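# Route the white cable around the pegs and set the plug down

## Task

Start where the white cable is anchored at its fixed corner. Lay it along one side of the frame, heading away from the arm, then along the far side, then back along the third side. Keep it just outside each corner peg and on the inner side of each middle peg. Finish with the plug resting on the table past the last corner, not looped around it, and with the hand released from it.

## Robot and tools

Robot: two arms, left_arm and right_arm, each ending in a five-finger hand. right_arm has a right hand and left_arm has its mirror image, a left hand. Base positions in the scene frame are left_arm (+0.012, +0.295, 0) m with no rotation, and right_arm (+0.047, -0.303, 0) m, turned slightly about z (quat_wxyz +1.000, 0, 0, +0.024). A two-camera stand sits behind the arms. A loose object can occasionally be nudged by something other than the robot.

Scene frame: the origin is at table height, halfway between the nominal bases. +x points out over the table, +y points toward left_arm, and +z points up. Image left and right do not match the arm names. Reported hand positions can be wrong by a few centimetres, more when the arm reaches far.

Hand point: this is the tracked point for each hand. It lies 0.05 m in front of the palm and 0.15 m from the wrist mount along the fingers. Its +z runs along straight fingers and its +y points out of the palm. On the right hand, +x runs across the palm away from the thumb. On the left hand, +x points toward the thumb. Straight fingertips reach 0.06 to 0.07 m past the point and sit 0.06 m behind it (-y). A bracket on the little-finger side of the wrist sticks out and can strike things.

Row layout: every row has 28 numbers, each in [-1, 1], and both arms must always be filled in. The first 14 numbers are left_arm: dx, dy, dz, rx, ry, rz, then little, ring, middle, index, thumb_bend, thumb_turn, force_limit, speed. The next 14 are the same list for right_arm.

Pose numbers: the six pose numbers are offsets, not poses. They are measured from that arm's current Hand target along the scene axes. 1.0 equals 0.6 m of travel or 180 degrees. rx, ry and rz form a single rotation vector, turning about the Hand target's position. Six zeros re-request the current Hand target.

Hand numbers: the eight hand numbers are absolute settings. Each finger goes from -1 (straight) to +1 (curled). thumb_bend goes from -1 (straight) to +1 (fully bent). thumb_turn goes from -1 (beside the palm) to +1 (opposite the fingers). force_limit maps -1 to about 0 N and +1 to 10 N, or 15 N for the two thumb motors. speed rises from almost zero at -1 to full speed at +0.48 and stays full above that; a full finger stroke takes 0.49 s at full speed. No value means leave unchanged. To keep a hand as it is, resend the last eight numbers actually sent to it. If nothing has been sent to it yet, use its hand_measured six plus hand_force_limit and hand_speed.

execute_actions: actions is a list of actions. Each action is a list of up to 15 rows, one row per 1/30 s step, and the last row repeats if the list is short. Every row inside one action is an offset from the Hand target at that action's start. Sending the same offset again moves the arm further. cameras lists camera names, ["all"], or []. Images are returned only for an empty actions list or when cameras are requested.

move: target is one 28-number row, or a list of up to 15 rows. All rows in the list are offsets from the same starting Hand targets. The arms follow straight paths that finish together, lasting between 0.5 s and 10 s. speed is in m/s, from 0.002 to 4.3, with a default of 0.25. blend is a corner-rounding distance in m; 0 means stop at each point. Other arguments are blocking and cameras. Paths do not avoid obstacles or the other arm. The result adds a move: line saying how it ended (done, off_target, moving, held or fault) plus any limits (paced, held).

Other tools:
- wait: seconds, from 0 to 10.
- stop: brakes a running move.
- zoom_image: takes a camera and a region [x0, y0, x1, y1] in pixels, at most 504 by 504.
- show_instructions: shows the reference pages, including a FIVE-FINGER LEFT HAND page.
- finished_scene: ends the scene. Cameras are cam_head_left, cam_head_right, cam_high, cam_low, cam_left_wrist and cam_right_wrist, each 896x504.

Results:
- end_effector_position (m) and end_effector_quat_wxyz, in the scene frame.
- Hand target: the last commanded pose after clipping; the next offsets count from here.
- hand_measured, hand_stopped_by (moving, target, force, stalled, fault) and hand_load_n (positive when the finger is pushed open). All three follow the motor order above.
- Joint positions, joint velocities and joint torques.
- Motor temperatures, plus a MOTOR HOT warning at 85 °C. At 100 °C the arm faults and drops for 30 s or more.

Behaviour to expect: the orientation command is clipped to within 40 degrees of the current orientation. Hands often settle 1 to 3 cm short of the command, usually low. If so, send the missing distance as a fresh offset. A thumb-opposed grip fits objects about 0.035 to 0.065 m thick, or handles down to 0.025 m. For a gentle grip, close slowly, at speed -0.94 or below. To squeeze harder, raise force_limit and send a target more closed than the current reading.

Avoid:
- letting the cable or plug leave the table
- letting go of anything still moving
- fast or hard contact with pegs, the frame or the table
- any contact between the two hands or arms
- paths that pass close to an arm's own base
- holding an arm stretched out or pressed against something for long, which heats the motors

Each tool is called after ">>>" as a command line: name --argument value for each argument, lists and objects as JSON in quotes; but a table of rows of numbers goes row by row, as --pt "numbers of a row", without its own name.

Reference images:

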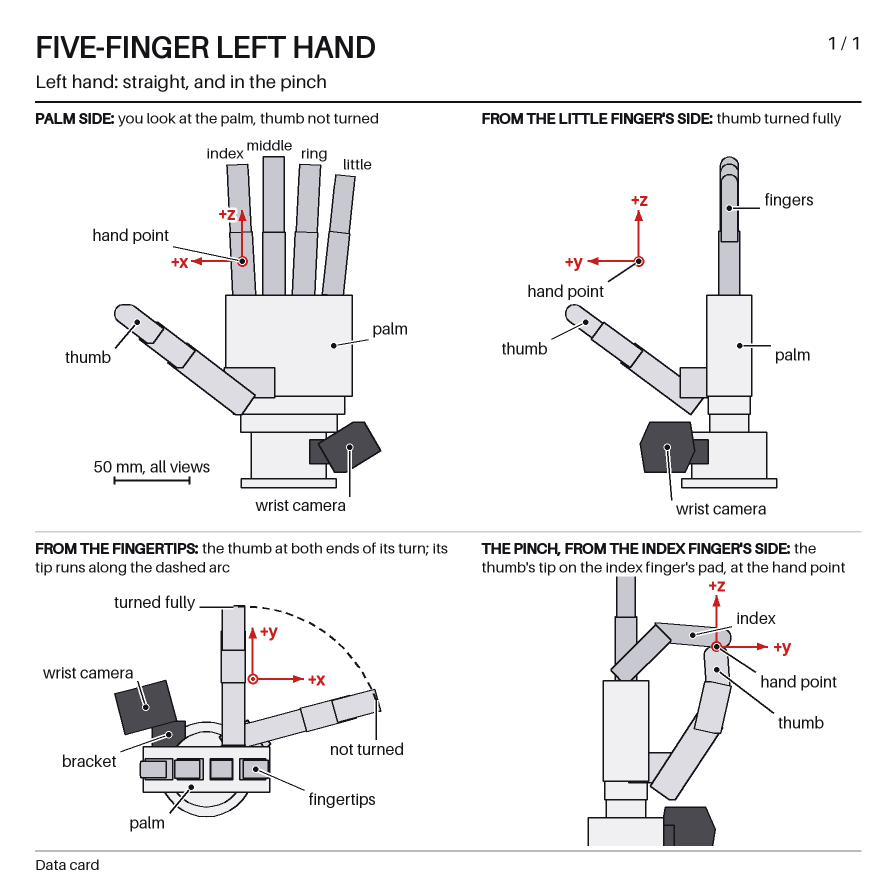

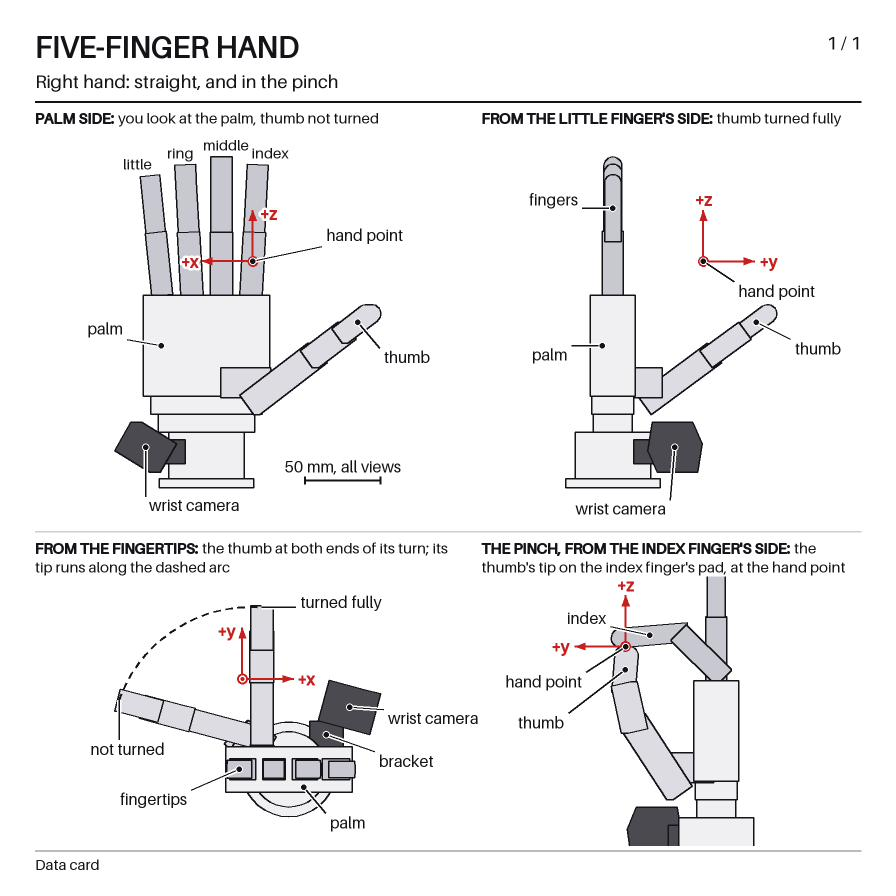

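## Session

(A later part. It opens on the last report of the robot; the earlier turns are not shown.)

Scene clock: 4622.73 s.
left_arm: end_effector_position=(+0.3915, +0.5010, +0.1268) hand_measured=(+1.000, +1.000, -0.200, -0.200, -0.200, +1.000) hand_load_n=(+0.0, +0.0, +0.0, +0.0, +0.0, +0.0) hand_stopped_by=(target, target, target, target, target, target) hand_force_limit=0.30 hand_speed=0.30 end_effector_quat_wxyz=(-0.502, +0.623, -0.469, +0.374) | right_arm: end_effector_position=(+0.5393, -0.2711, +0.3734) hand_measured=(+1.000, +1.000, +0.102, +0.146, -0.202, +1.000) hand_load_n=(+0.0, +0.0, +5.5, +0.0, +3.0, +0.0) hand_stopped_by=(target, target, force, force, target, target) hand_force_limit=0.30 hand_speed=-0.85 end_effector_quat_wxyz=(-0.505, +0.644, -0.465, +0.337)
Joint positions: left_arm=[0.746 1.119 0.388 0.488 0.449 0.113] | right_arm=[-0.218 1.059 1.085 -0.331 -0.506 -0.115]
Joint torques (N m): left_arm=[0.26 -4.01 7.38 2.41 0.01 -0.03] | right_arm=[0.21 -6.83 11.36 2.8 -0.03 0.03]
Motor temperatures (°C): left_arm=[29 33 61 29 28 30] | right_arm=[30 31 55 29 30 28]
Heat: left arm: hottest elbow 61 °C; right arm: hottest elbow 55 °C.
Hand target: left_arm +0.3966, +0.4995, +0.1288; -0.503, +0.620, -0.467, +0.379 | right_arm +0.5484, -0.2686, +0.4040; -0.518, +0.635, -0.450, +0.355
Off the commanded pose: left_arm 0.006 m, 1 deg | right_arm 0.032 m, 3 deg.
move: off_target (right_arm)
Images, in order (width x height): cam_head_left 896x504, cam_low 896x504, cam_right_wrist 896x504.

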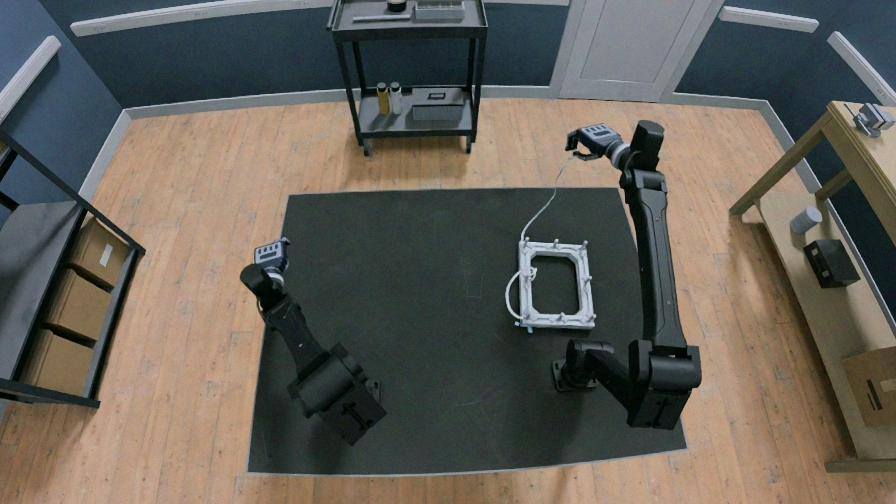

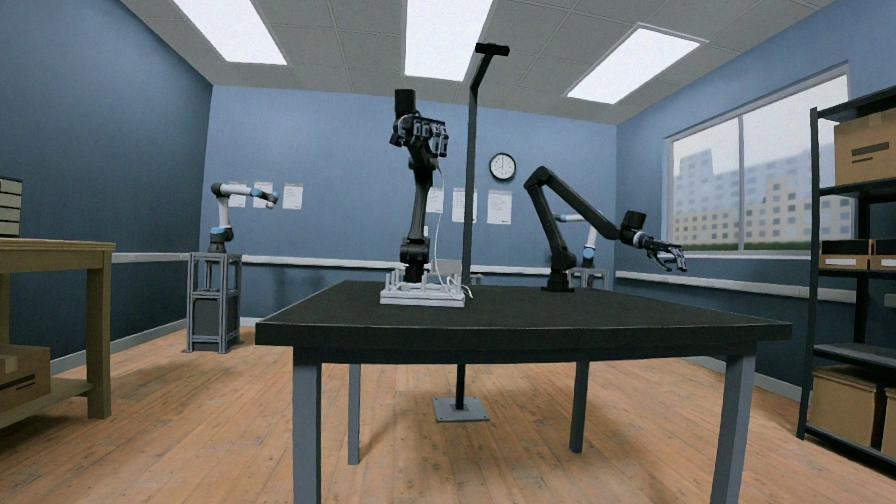

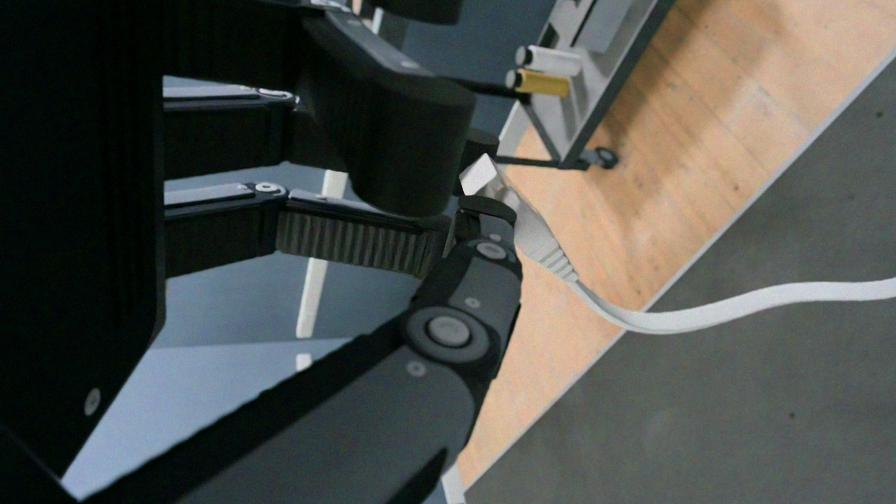

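>>> move --pt "0 0 0 0 0 0 1 1 -0.2 -0.2 -0.2 1 0.3 0.3 -0.02 0.3 0.03 0 0 0.05 1 1 0.5 0.5 -0.2 1 0.3 -0.85" --pt "0 0 0 0 0 0 1 1 -0.2 -0.2 -0.2 1 0.3 0.3 -0.3 0.25 0.08 0 0 0.1 1 1 0.5 0.5 -0.2 1 0.3 -0.85" --speed 0.15 --blend '[0.05,0]' --cameras '["cam_low","cam_right_wrist","cam_head_left","cam_high"]'

>>> zoom_image --camera "cam_low" --region '[380, 140, 520, 320]'

>>> zoom_image --camera "cam_head_left" --region '[480, 200, 620, 340]'

Scene clock: 4659.77 s.
left_arm: end_effector_position=(+0.3915, +0.5010, +0.1268) hand_measured=(+1.000, +1.000, -0.200, -0.200, -0.200, +1.000) hand_load_n=(+0.0, +0.0, +0.0, +0.0, +0.0, +0.0) hand_stopped_by=(target, target, target, target, target, target) hand_force_limit=0.30 hand_speed=0.30 end_effector_quat_wxyz=(-0.502, +0.623, -0.469, +0.374) | right_arm: end_effector_position=(+0.3667, -0.1154, +0.4576) hand_measured=(+1.000, +1.000, +0.102, +0.146, -0.202, +1.000) hand_load_n=(+0.0, +0.0, +5.5, +0.0, +3.0, +0.5) hand_stopped_by=(target, target, force, force, target, target) hand_force_limit=0.30 hand_speed=-0.85 end_effector_quat_wxyz=(-0.574, +0.693, -0.343, +0.269)
Joint positions: left_arm=[0.746 1.119 0.388 0.488 0.449 0.113] | right_arm=[0.203 0.711 1.089 -0.594 -0.413 -0.067]
Joint torques (N m): left_arm=[0.26 -4.01 7.38 2.4 0.01 -0.03] | right_arm=[-1.03 -0.67 7.41 1.72 -0.26 -0.17]
Motor temperatures (°C): left_arm=[29 33 59 29 28 30] | right_arm=[30 31 56 29 30 28]
Heat: left arm: hottest elbow 59 °C; right arm: hottest elbow 56 °C.
Hand target: left_arm +0.3966, +0.4995, +0.1288; -0.503, +0.620, -0.467, +0.379 | right_arm +0.3683, -0.1186, +0.4520; -0.567, +0.697, -0.345, +0.270
Off the commanded pose: left_arm 0.006 m, 1 deg | right_arm 0.007 m, 1 deg.
move: done
Images, in order (width x height): cam_head_left 896x504, cam_high 896x504, cam_low 896x504, cam_right_wrist 896x504.

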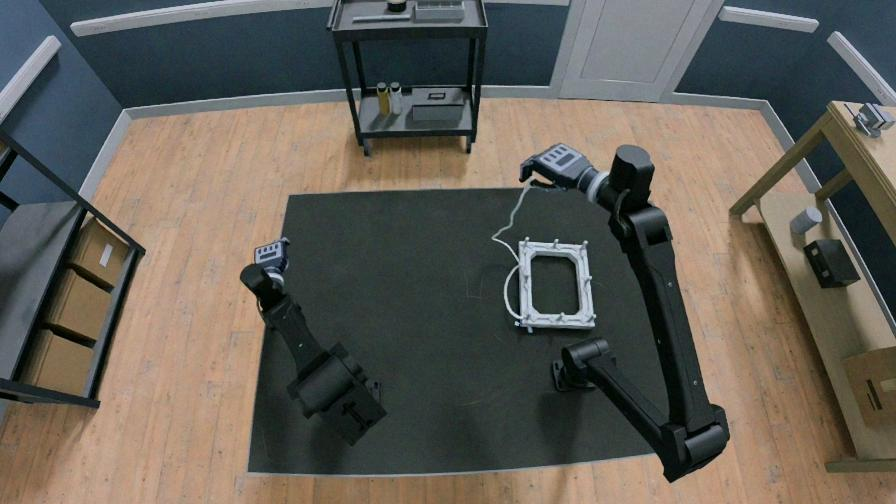

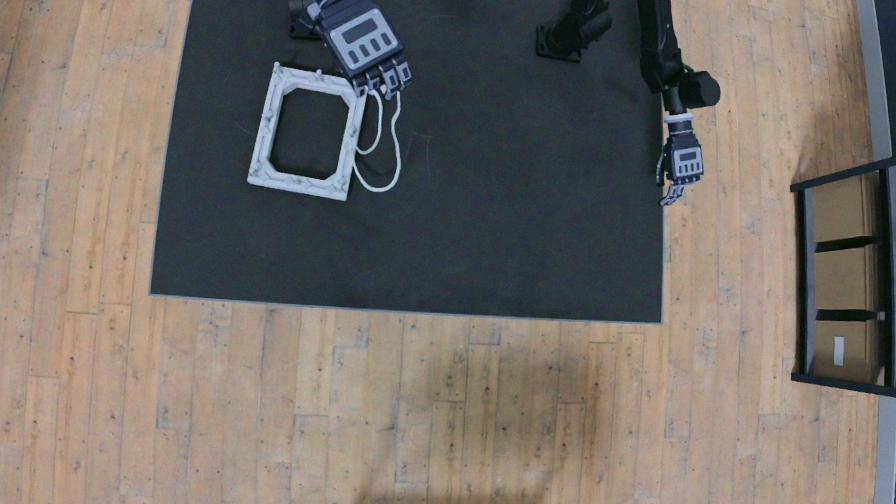

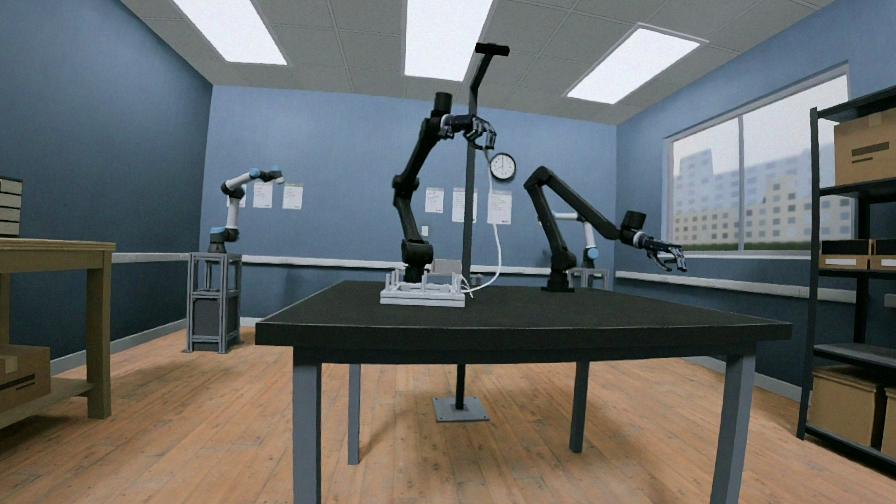

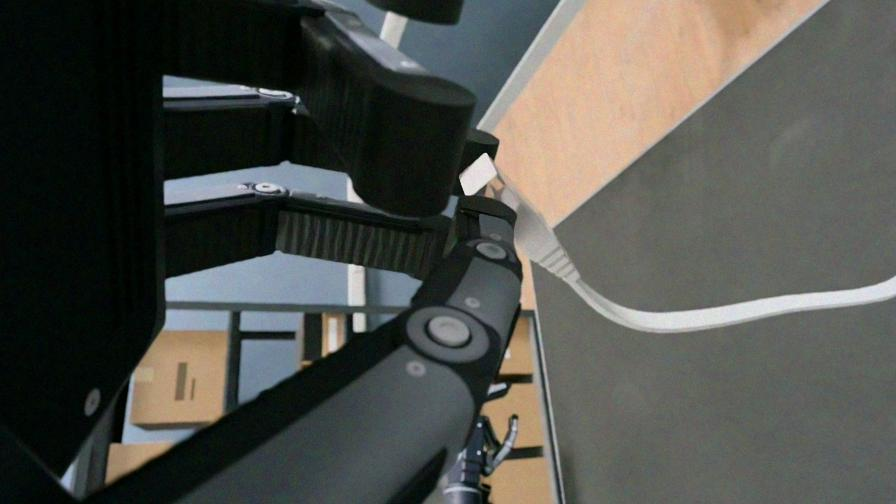

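Scaled by 2.800 from the camera's 896x504 image, which has a finer 1280x720 frame.

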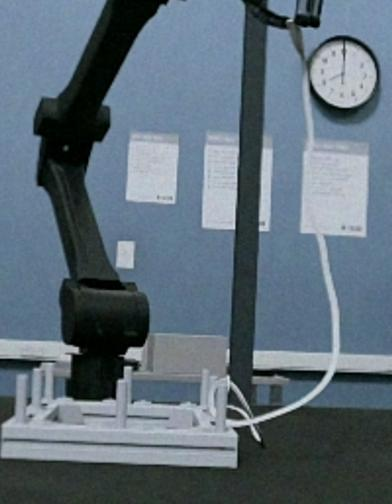

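Scaled by 3.600 from the camera's 896x504 image, which has a finer 1280x720 frame.

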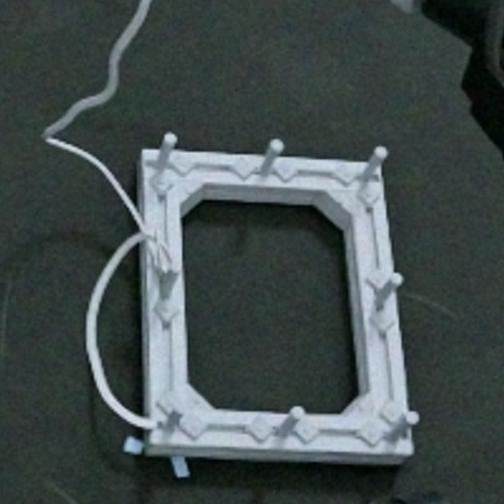

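>>> zoom_image --camera "cam_head_left" --region '[505, 255, 545, 295]'

>>> zoom_image --camera "cam_high" --region '[330, 120, 400, 200]'

>>> move --target '[0,0,0,0,0,0,1,1,-0.2,-0.2,-0.2,1,0.3,0.3,-0.03,-0.05,0.17,0,0,0,1,1,0.5,0.5,-0.2,1,0.3,-0.85]' --speed 0.1 --cameras '["cam_low","cam_right_wrist","cam_head_left","cam_high"]'

>>> zoom_image --camera "cam_low" --region '[380, 140, 520, 320]'

>>> zoom_image --camera "cam_head_left" --region '[480, 200, 620, 340]'

Scaled by 12.600 from the camera's 896x504 image, which has a finer 1280x720 frame.

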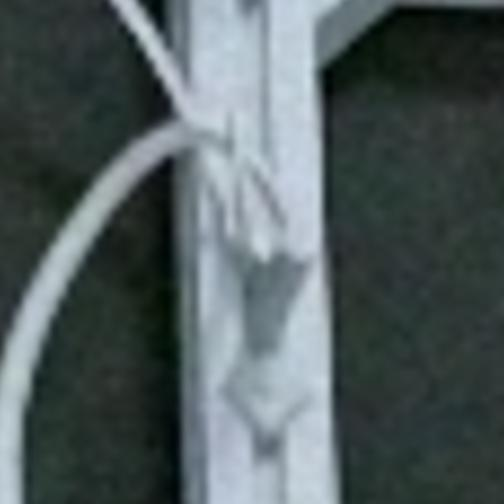

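Scaled by 6.300 from the camera's 896x504 image, which has a finer 1280x720 frame.

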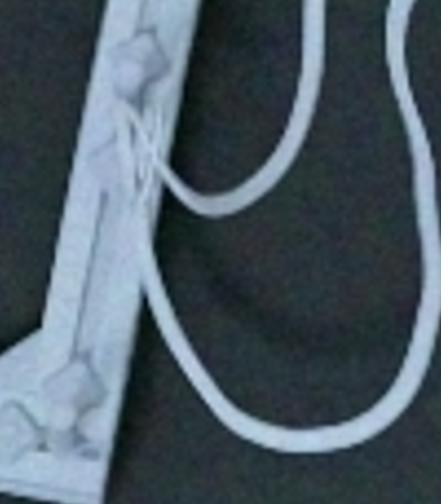

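Scene clock: 4669.60 s.
left_arm: end_effector_position=(+0.3915, +0.5010, +0.1268) hand_measured=(+1.000, +1.000, -0.200, -0.200, -0.200, +1.000) hand_load_n=(+0.0, +0.0, +0.0, +0.0, +0.0, +0.0) hand_stopped_by=(target, target, target, target, target, target) hand_force_limit=0.30 hand_speed=0.30 end_effector_quat_wxyz=(-0.502, +0.623, -0.469, +0.374) | right_arm: end_effector_position=(+0.3514, -0.1453, +0.5362) hand_measured=(+1.000, +1.000, +0.102, +0.146, -0.202, +1.000) hand_load_n=(+0.0, +0.0, +5.5, +0.0, +3.0, +0.5) hand_stopped_by=(target, target, force, force, target, target) hand_force_limit=0.30 hand_speed=-0.85 end_effector_quat_wxyz=(-0.564, +0.701, -0.354, +0.256)
Joint positions: left_arm=[0.746 1.119 0.388 0.488 0.449 0.113] | right_arm=[0.069 0.784 1.374 -0.865 -0.543 -0.104]
Joint torques (N m): left_arm=[0.26 -4.01 7.36 2.4 0.01 -0.02] | right_arm=[-0.85 -0.73 9.73 1.39 -0.25 -0.2]
Motor temperatures (°C): left_arm=[29 33 59 29 28 30] | right_arm=[30 31 56 29 30 28]
Heat: left arm: hottest elbow 59 °C; right arm: hottest elbow 56 °C.
Hand target: left_arm +0.3966, +0.4995, +0.1288; -0.503, +0.620, -0.467, +0.379 | right_arm +0.3503, -0.1486, +0.5540; -0.567, +0.697, -0.345, +0.269
Off the commanded pose: left_arm 0.006 m, 1 deg | right_arm 0.018 m, 2 deg.
move: off_target (right_arm)
Images, in order (width x height): cam_head_left 896x504, cam_high 896x504, cam_low 896x504, cam_right_wrist 896x504.

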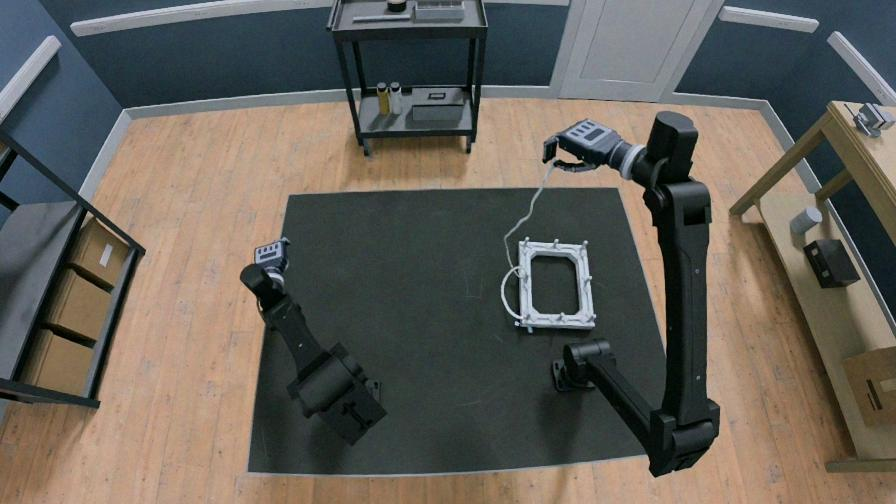

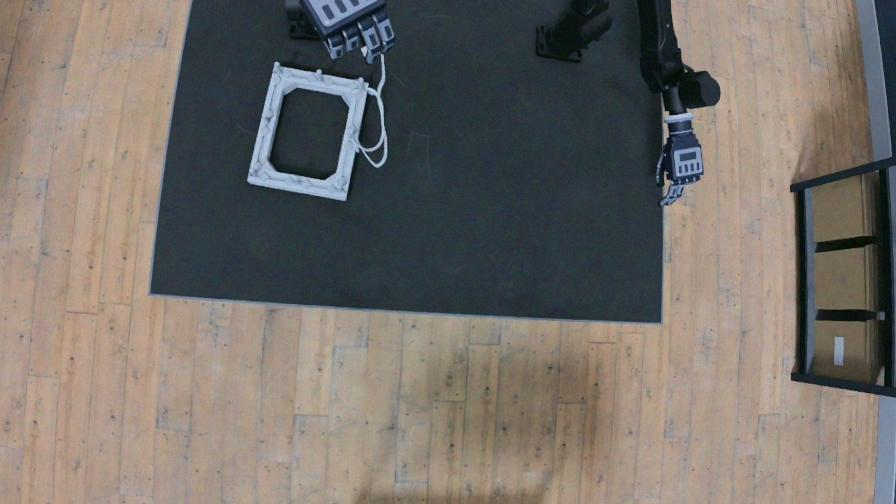

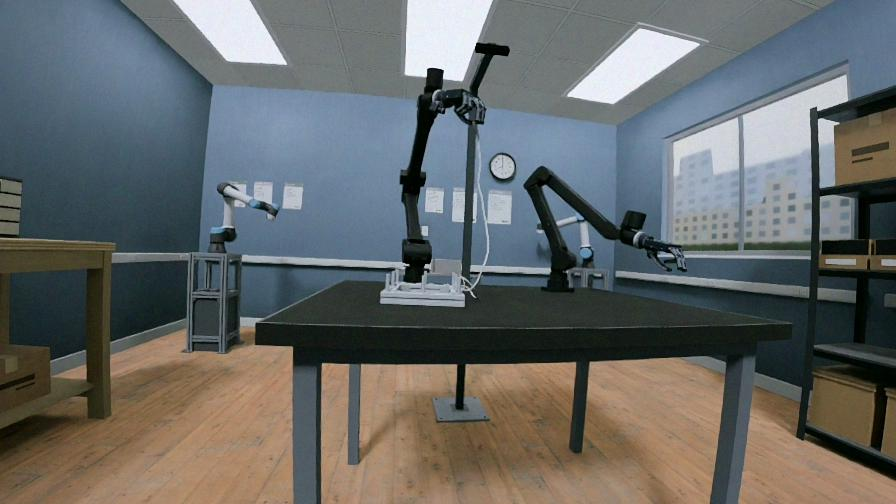

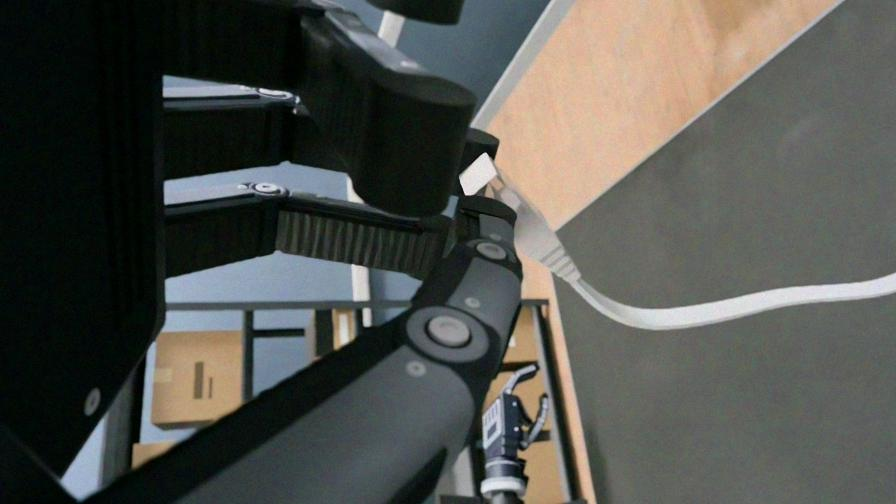

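Scaled by 2.800 from the camera's 896x504 image, which has a finer 1280x720 frame.

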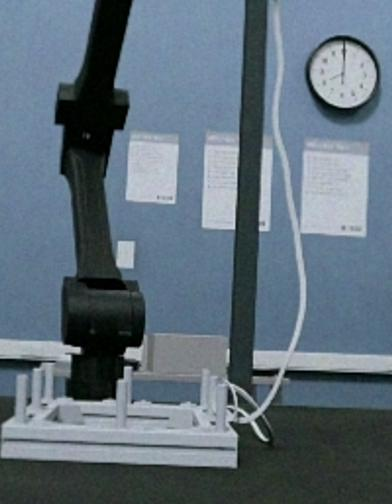

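Scaled by 3.600 from the camera's 896x504 image, which has a finer 1280x720 frame.

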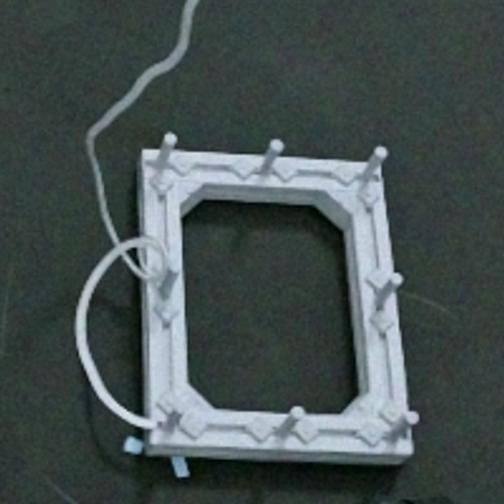

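>>> zoom_image --camera "cam_head_left" --region '[505, 250, 545, 290]'

>>> zoom_image --camera "cam_high" --region '[330, 120, 400, 180]'

Scaled by 12.600 from the camera's 896x504 image, which has a finer 1280x720 frame.

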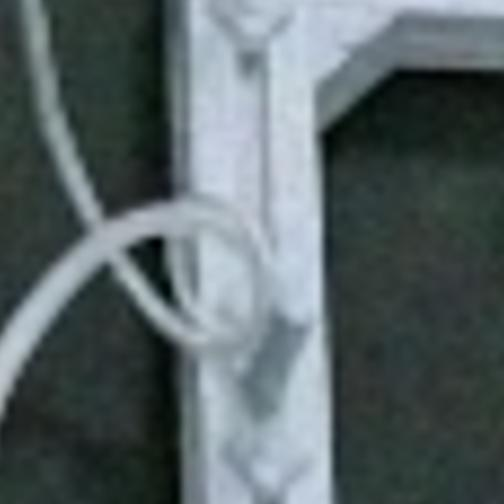

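Scaled by 7.200 from the camera's 896x504 image, which has a finer 1280x720 frame.

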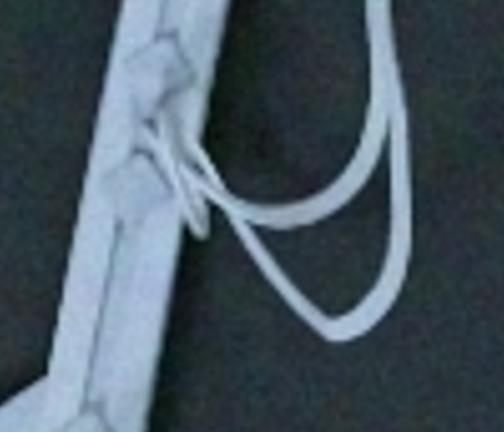

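>>> move --target '[0,0,0,0,0,0,1,1,-0.2,-0.2,-0.2,1,0.3,0.3,-0.03,0.03,0.17,0,0,0,1,1,0.5,0.5,-0.2,1,0.3,-0.85]' --speed 0.08 --cameras '["cam_low","cam_right_wrist","cam_head_left","cam_high"]'

>>> zoom_image --camera "cam_low" --region '[420, 200, 520, 320]'

>>> zoom_image --camera "cam_head_left" --region '[495, 220, 565, 340]'

>>> zoom_image --camera "cam_high" --region '[330, 80, 400, 180]'

Scene clock: 4682.40 s.
left_arm: end_effector_position=(+0.3915, +0.5010, +0.1268) hand_measured=(+1.000, +1.000, -0.200, -0.200, -0.200, +1.000) hand_load_n=(+0.0, +0.0, +0.0, +0.0, +0.0, +0.0) hand_stopped_by=(target, target, target, target, target, target) hand_force_limit=0.30 hand_speed=0.30 end_effector_quat_wxyz=(-0.502, +0.623, -0.469, +0.374) | right_arm: end_effector_position=(+0.3380, -0.1328, +0.6423) hand_measured=(+1.000, +1.000, +0.102, +0.146, -0.202, +1.000) hand_load_n=(+0.0, +0.0, +5.5, +0.0, +3.0, +0.5) hand_stopped_by=(target, target, force, force, target, target) hand_force_limit=0.30 hand_speed=-0.85 end_effector_quat_wxyz=(-0.560, +0.702, -0.348, +0.269)
Joint positions: left_arm=[0.746 1.119 0.388 0.488 0.449 0.113] | right_arm=[0.165 0.939 1.79 -1.105 -0.437 -0.096]
Joint torques (N m): left_arm=[0.26 -4.01 7.38 2.41 0.01 -0.03] | right_arm=[0.5 -1.14 8.51 1.78 -0.08 0.01]
Motor temperatures (°C): left_arm=[29 33 59 29 28 30] | right_arm=[30 31 57 29 30 28]
Heat: left arm: hottest elbow 59 °C; right arm: hottest elbow 57 °C.
Hand target: left_arm +0.3966, +0.4995, +0.1288; -0.503, +0.620, -0.467, +0.379 | right_arm +0.3324, -0.1306, +0.6560; -0.567, +0.697, -0.345, +0.270
Off the commanded pose: left_arm 0.006 m, 1 deg | right_arm 0.015 m, 1 deg.
move: off_target (right_arm)
Images, in order (width x height): cam_head_left 896x504, cam_high 896x504, cam_low 896x504, cam_right_wrist 896x504.

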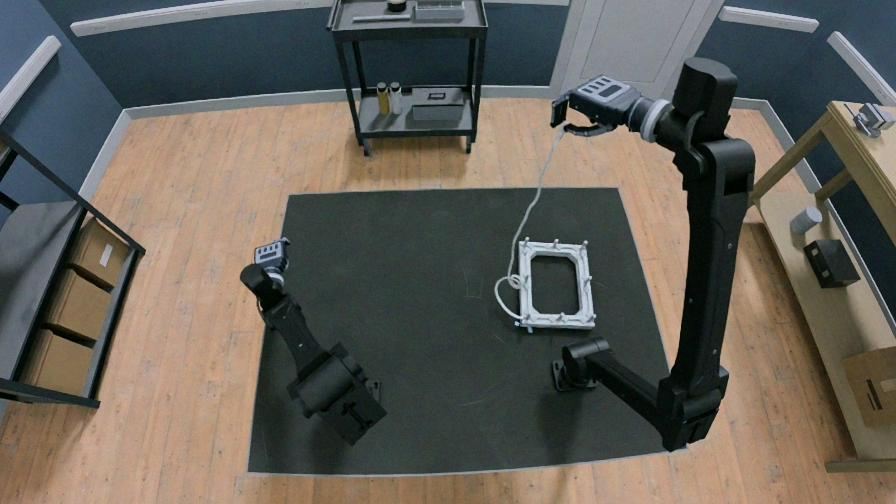

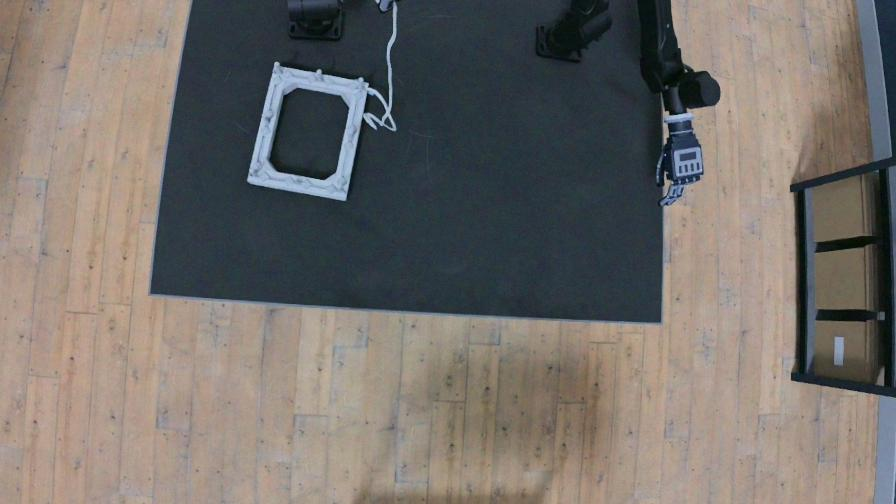

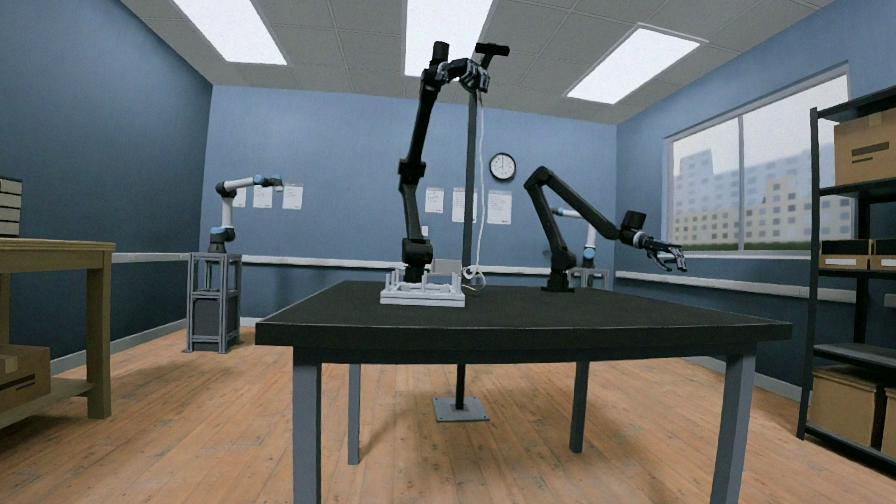

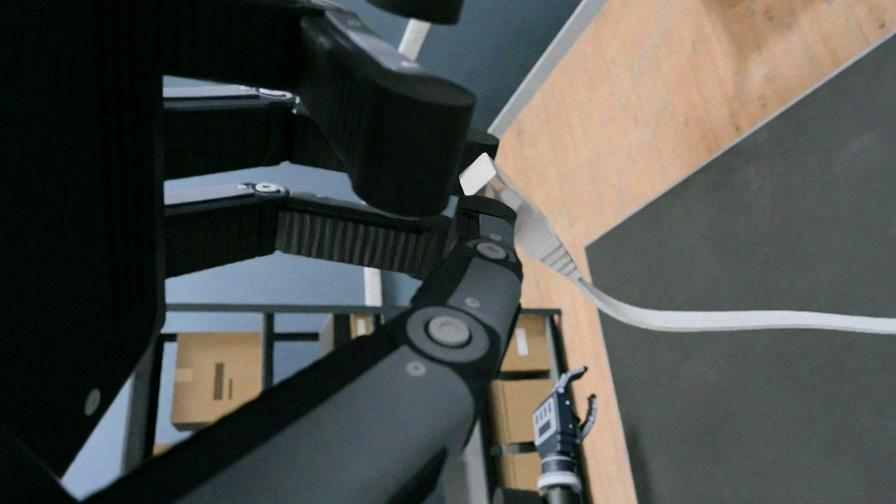

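Scaled by 4.200 from the camera's 896x504 image, which has a finer 1280x720 frame.

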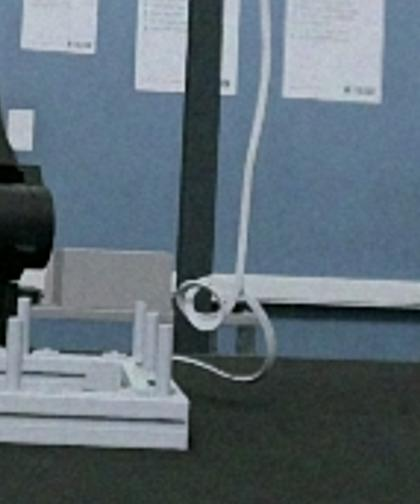

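Scaled by 4.200 from the camera's 896x504 image, which has a finer 1280x720 frame.

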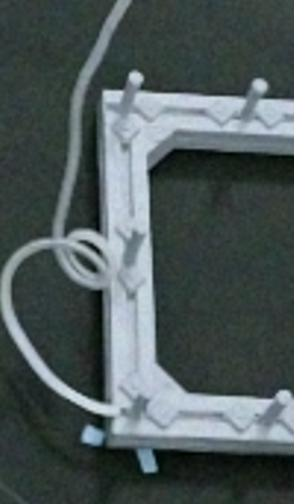

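Scaled by 5.040 from the camera's 896x504 image, which has a finer 1280x720 frame.

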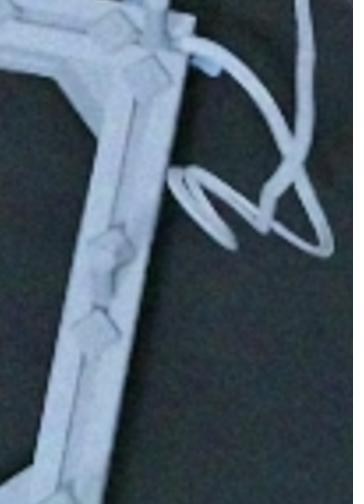

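>>> move --target '[0,0,0,0,0,0,1,1,-0.2,-0.2,-0.2,1,0.3,0.3,-0.03,0.0,0.2,0,0,0,1,1,0.5,0.5,-0.2,1,0.3,-0.85]' --speed 0.1 --cameras '["cam_low","cam_right_wrist","cam_head_left","cam_high"]'

>>> zoom_image --camera "cam_low" --region '[420, 150, 520, 320]'

>>> zoom_image --camera "cam_head_left" --region '[495, 200, 565, 340]'

Scene clock: 4694.27 s.
left_arm: end_effector_position=(+0.3915, +0.5010, +0.1268) hand_measured=(+1.000, +1.000, -0.200, -0.200, -0.200, +1.000) hand_load_n=(+0.0, +0.0, +0.0, -0.5, +0.0, +0.0) hand_stopped_by=(target, target, target, target, target, target) hand_force_limit=0.30 hand_speed=0.30 end_effector_quat_wxyz=(-0.502, +0.623, -0.469, +0.374) | right_arm: end_effector_position=(+0.3166, -0.1327, +0.7745) hand_measured=(+1.000, +1.000, +0.102, +0.146, -0.202, +1.000) hand_load_n=(+0.0, +0.0, +5.5, +0.0, +3.0, +0.5) hand_stopped_by=(target, target, force, force, target, target) hand_force_limit=0.30 hand_speed=-0.85 end_effector_quat_wxyz=(-0.567, +0.696, -0.346, +0.272)
Joint positions: left_arm=[0.746 1.119 0.388 0.488 0.449 0.113] | right_arm=[0.192 1.368 2.757 -1.619 -0.411 -0.08]
Joint torques (N m): left_arm=[0.26 -4.01 7.38 2.4 0.01 -0.03] | right_arm=[0.5 -3.25 3.88 1.73 -0.1 0]
Motor temperatures (°C): left_arm=[29 33 59 29 28 30] | right_arm=[30 31 57 29 30 28]
Heat: left arm: hottest elbow 59 °C; right arm: hottest elbow 57 °C.
Hand target: left_arm +0.3966, +0.4995, +0.1288; -0.503, +0.620, -0.467, +0.379 | right_arm +0.3145, -0.1306, +0.7759; -0.567, +0.698, -0.345, +0.269
Off the commanded pose: left_arm 0.006 m, 1 deg | right_arm 0.003 m, 0 deg.
move: done
Images, in order (width x height): cam_head_left 896x504, cam_high 896x504, cam_low 896x504, cam_right_wrist 896x504.

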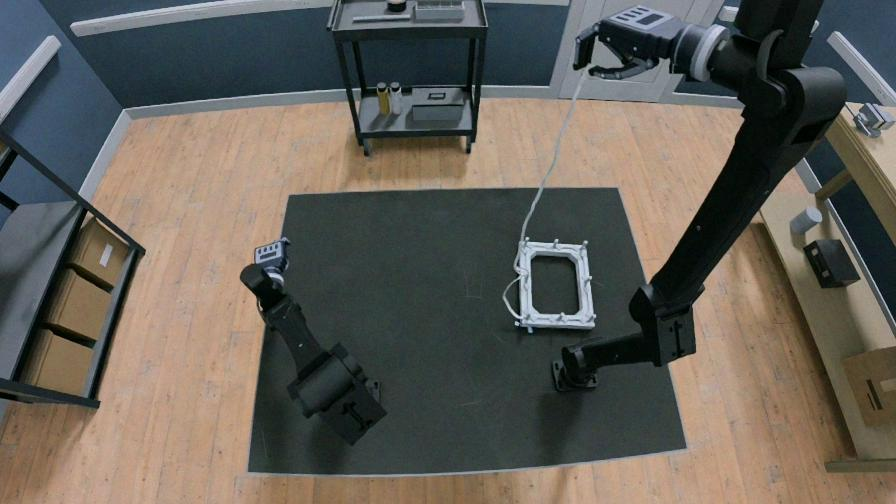

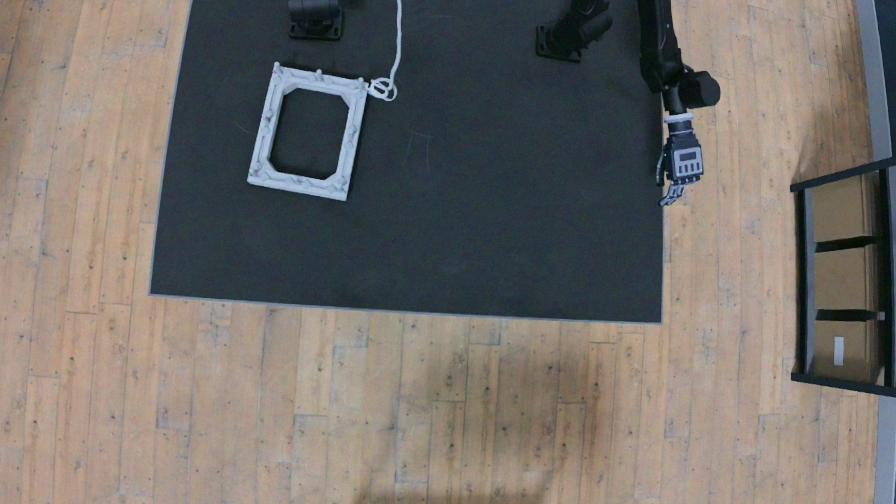

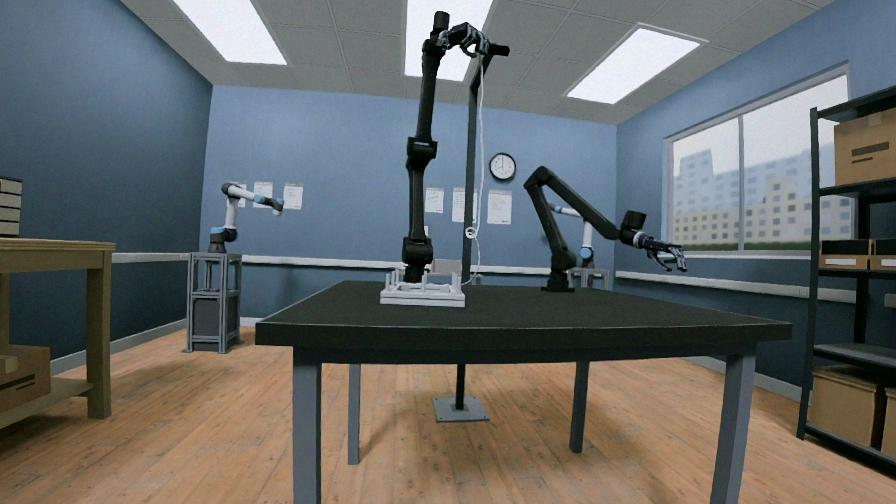

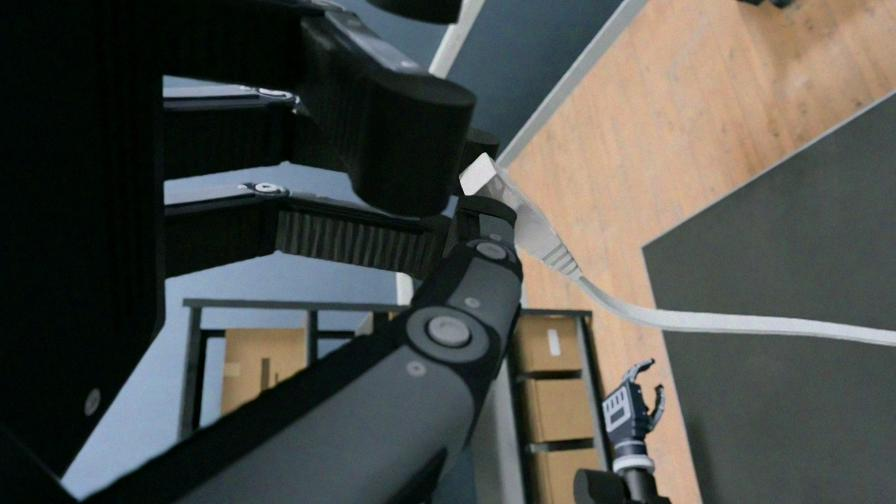

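Scaled by 2.965 from the camera's 896x504 image, which has a finer 1280x720 frame.

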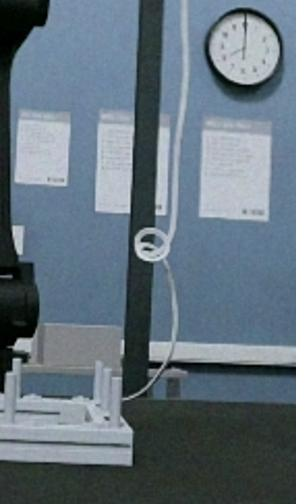

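Scaled by 3.600 from the camera's 896x504 image, which has a finer 1280x720 frame.

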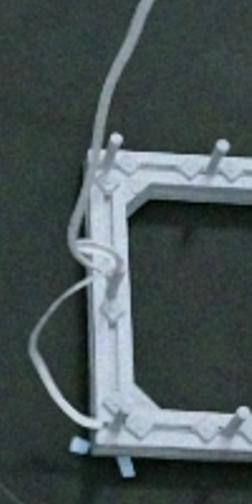

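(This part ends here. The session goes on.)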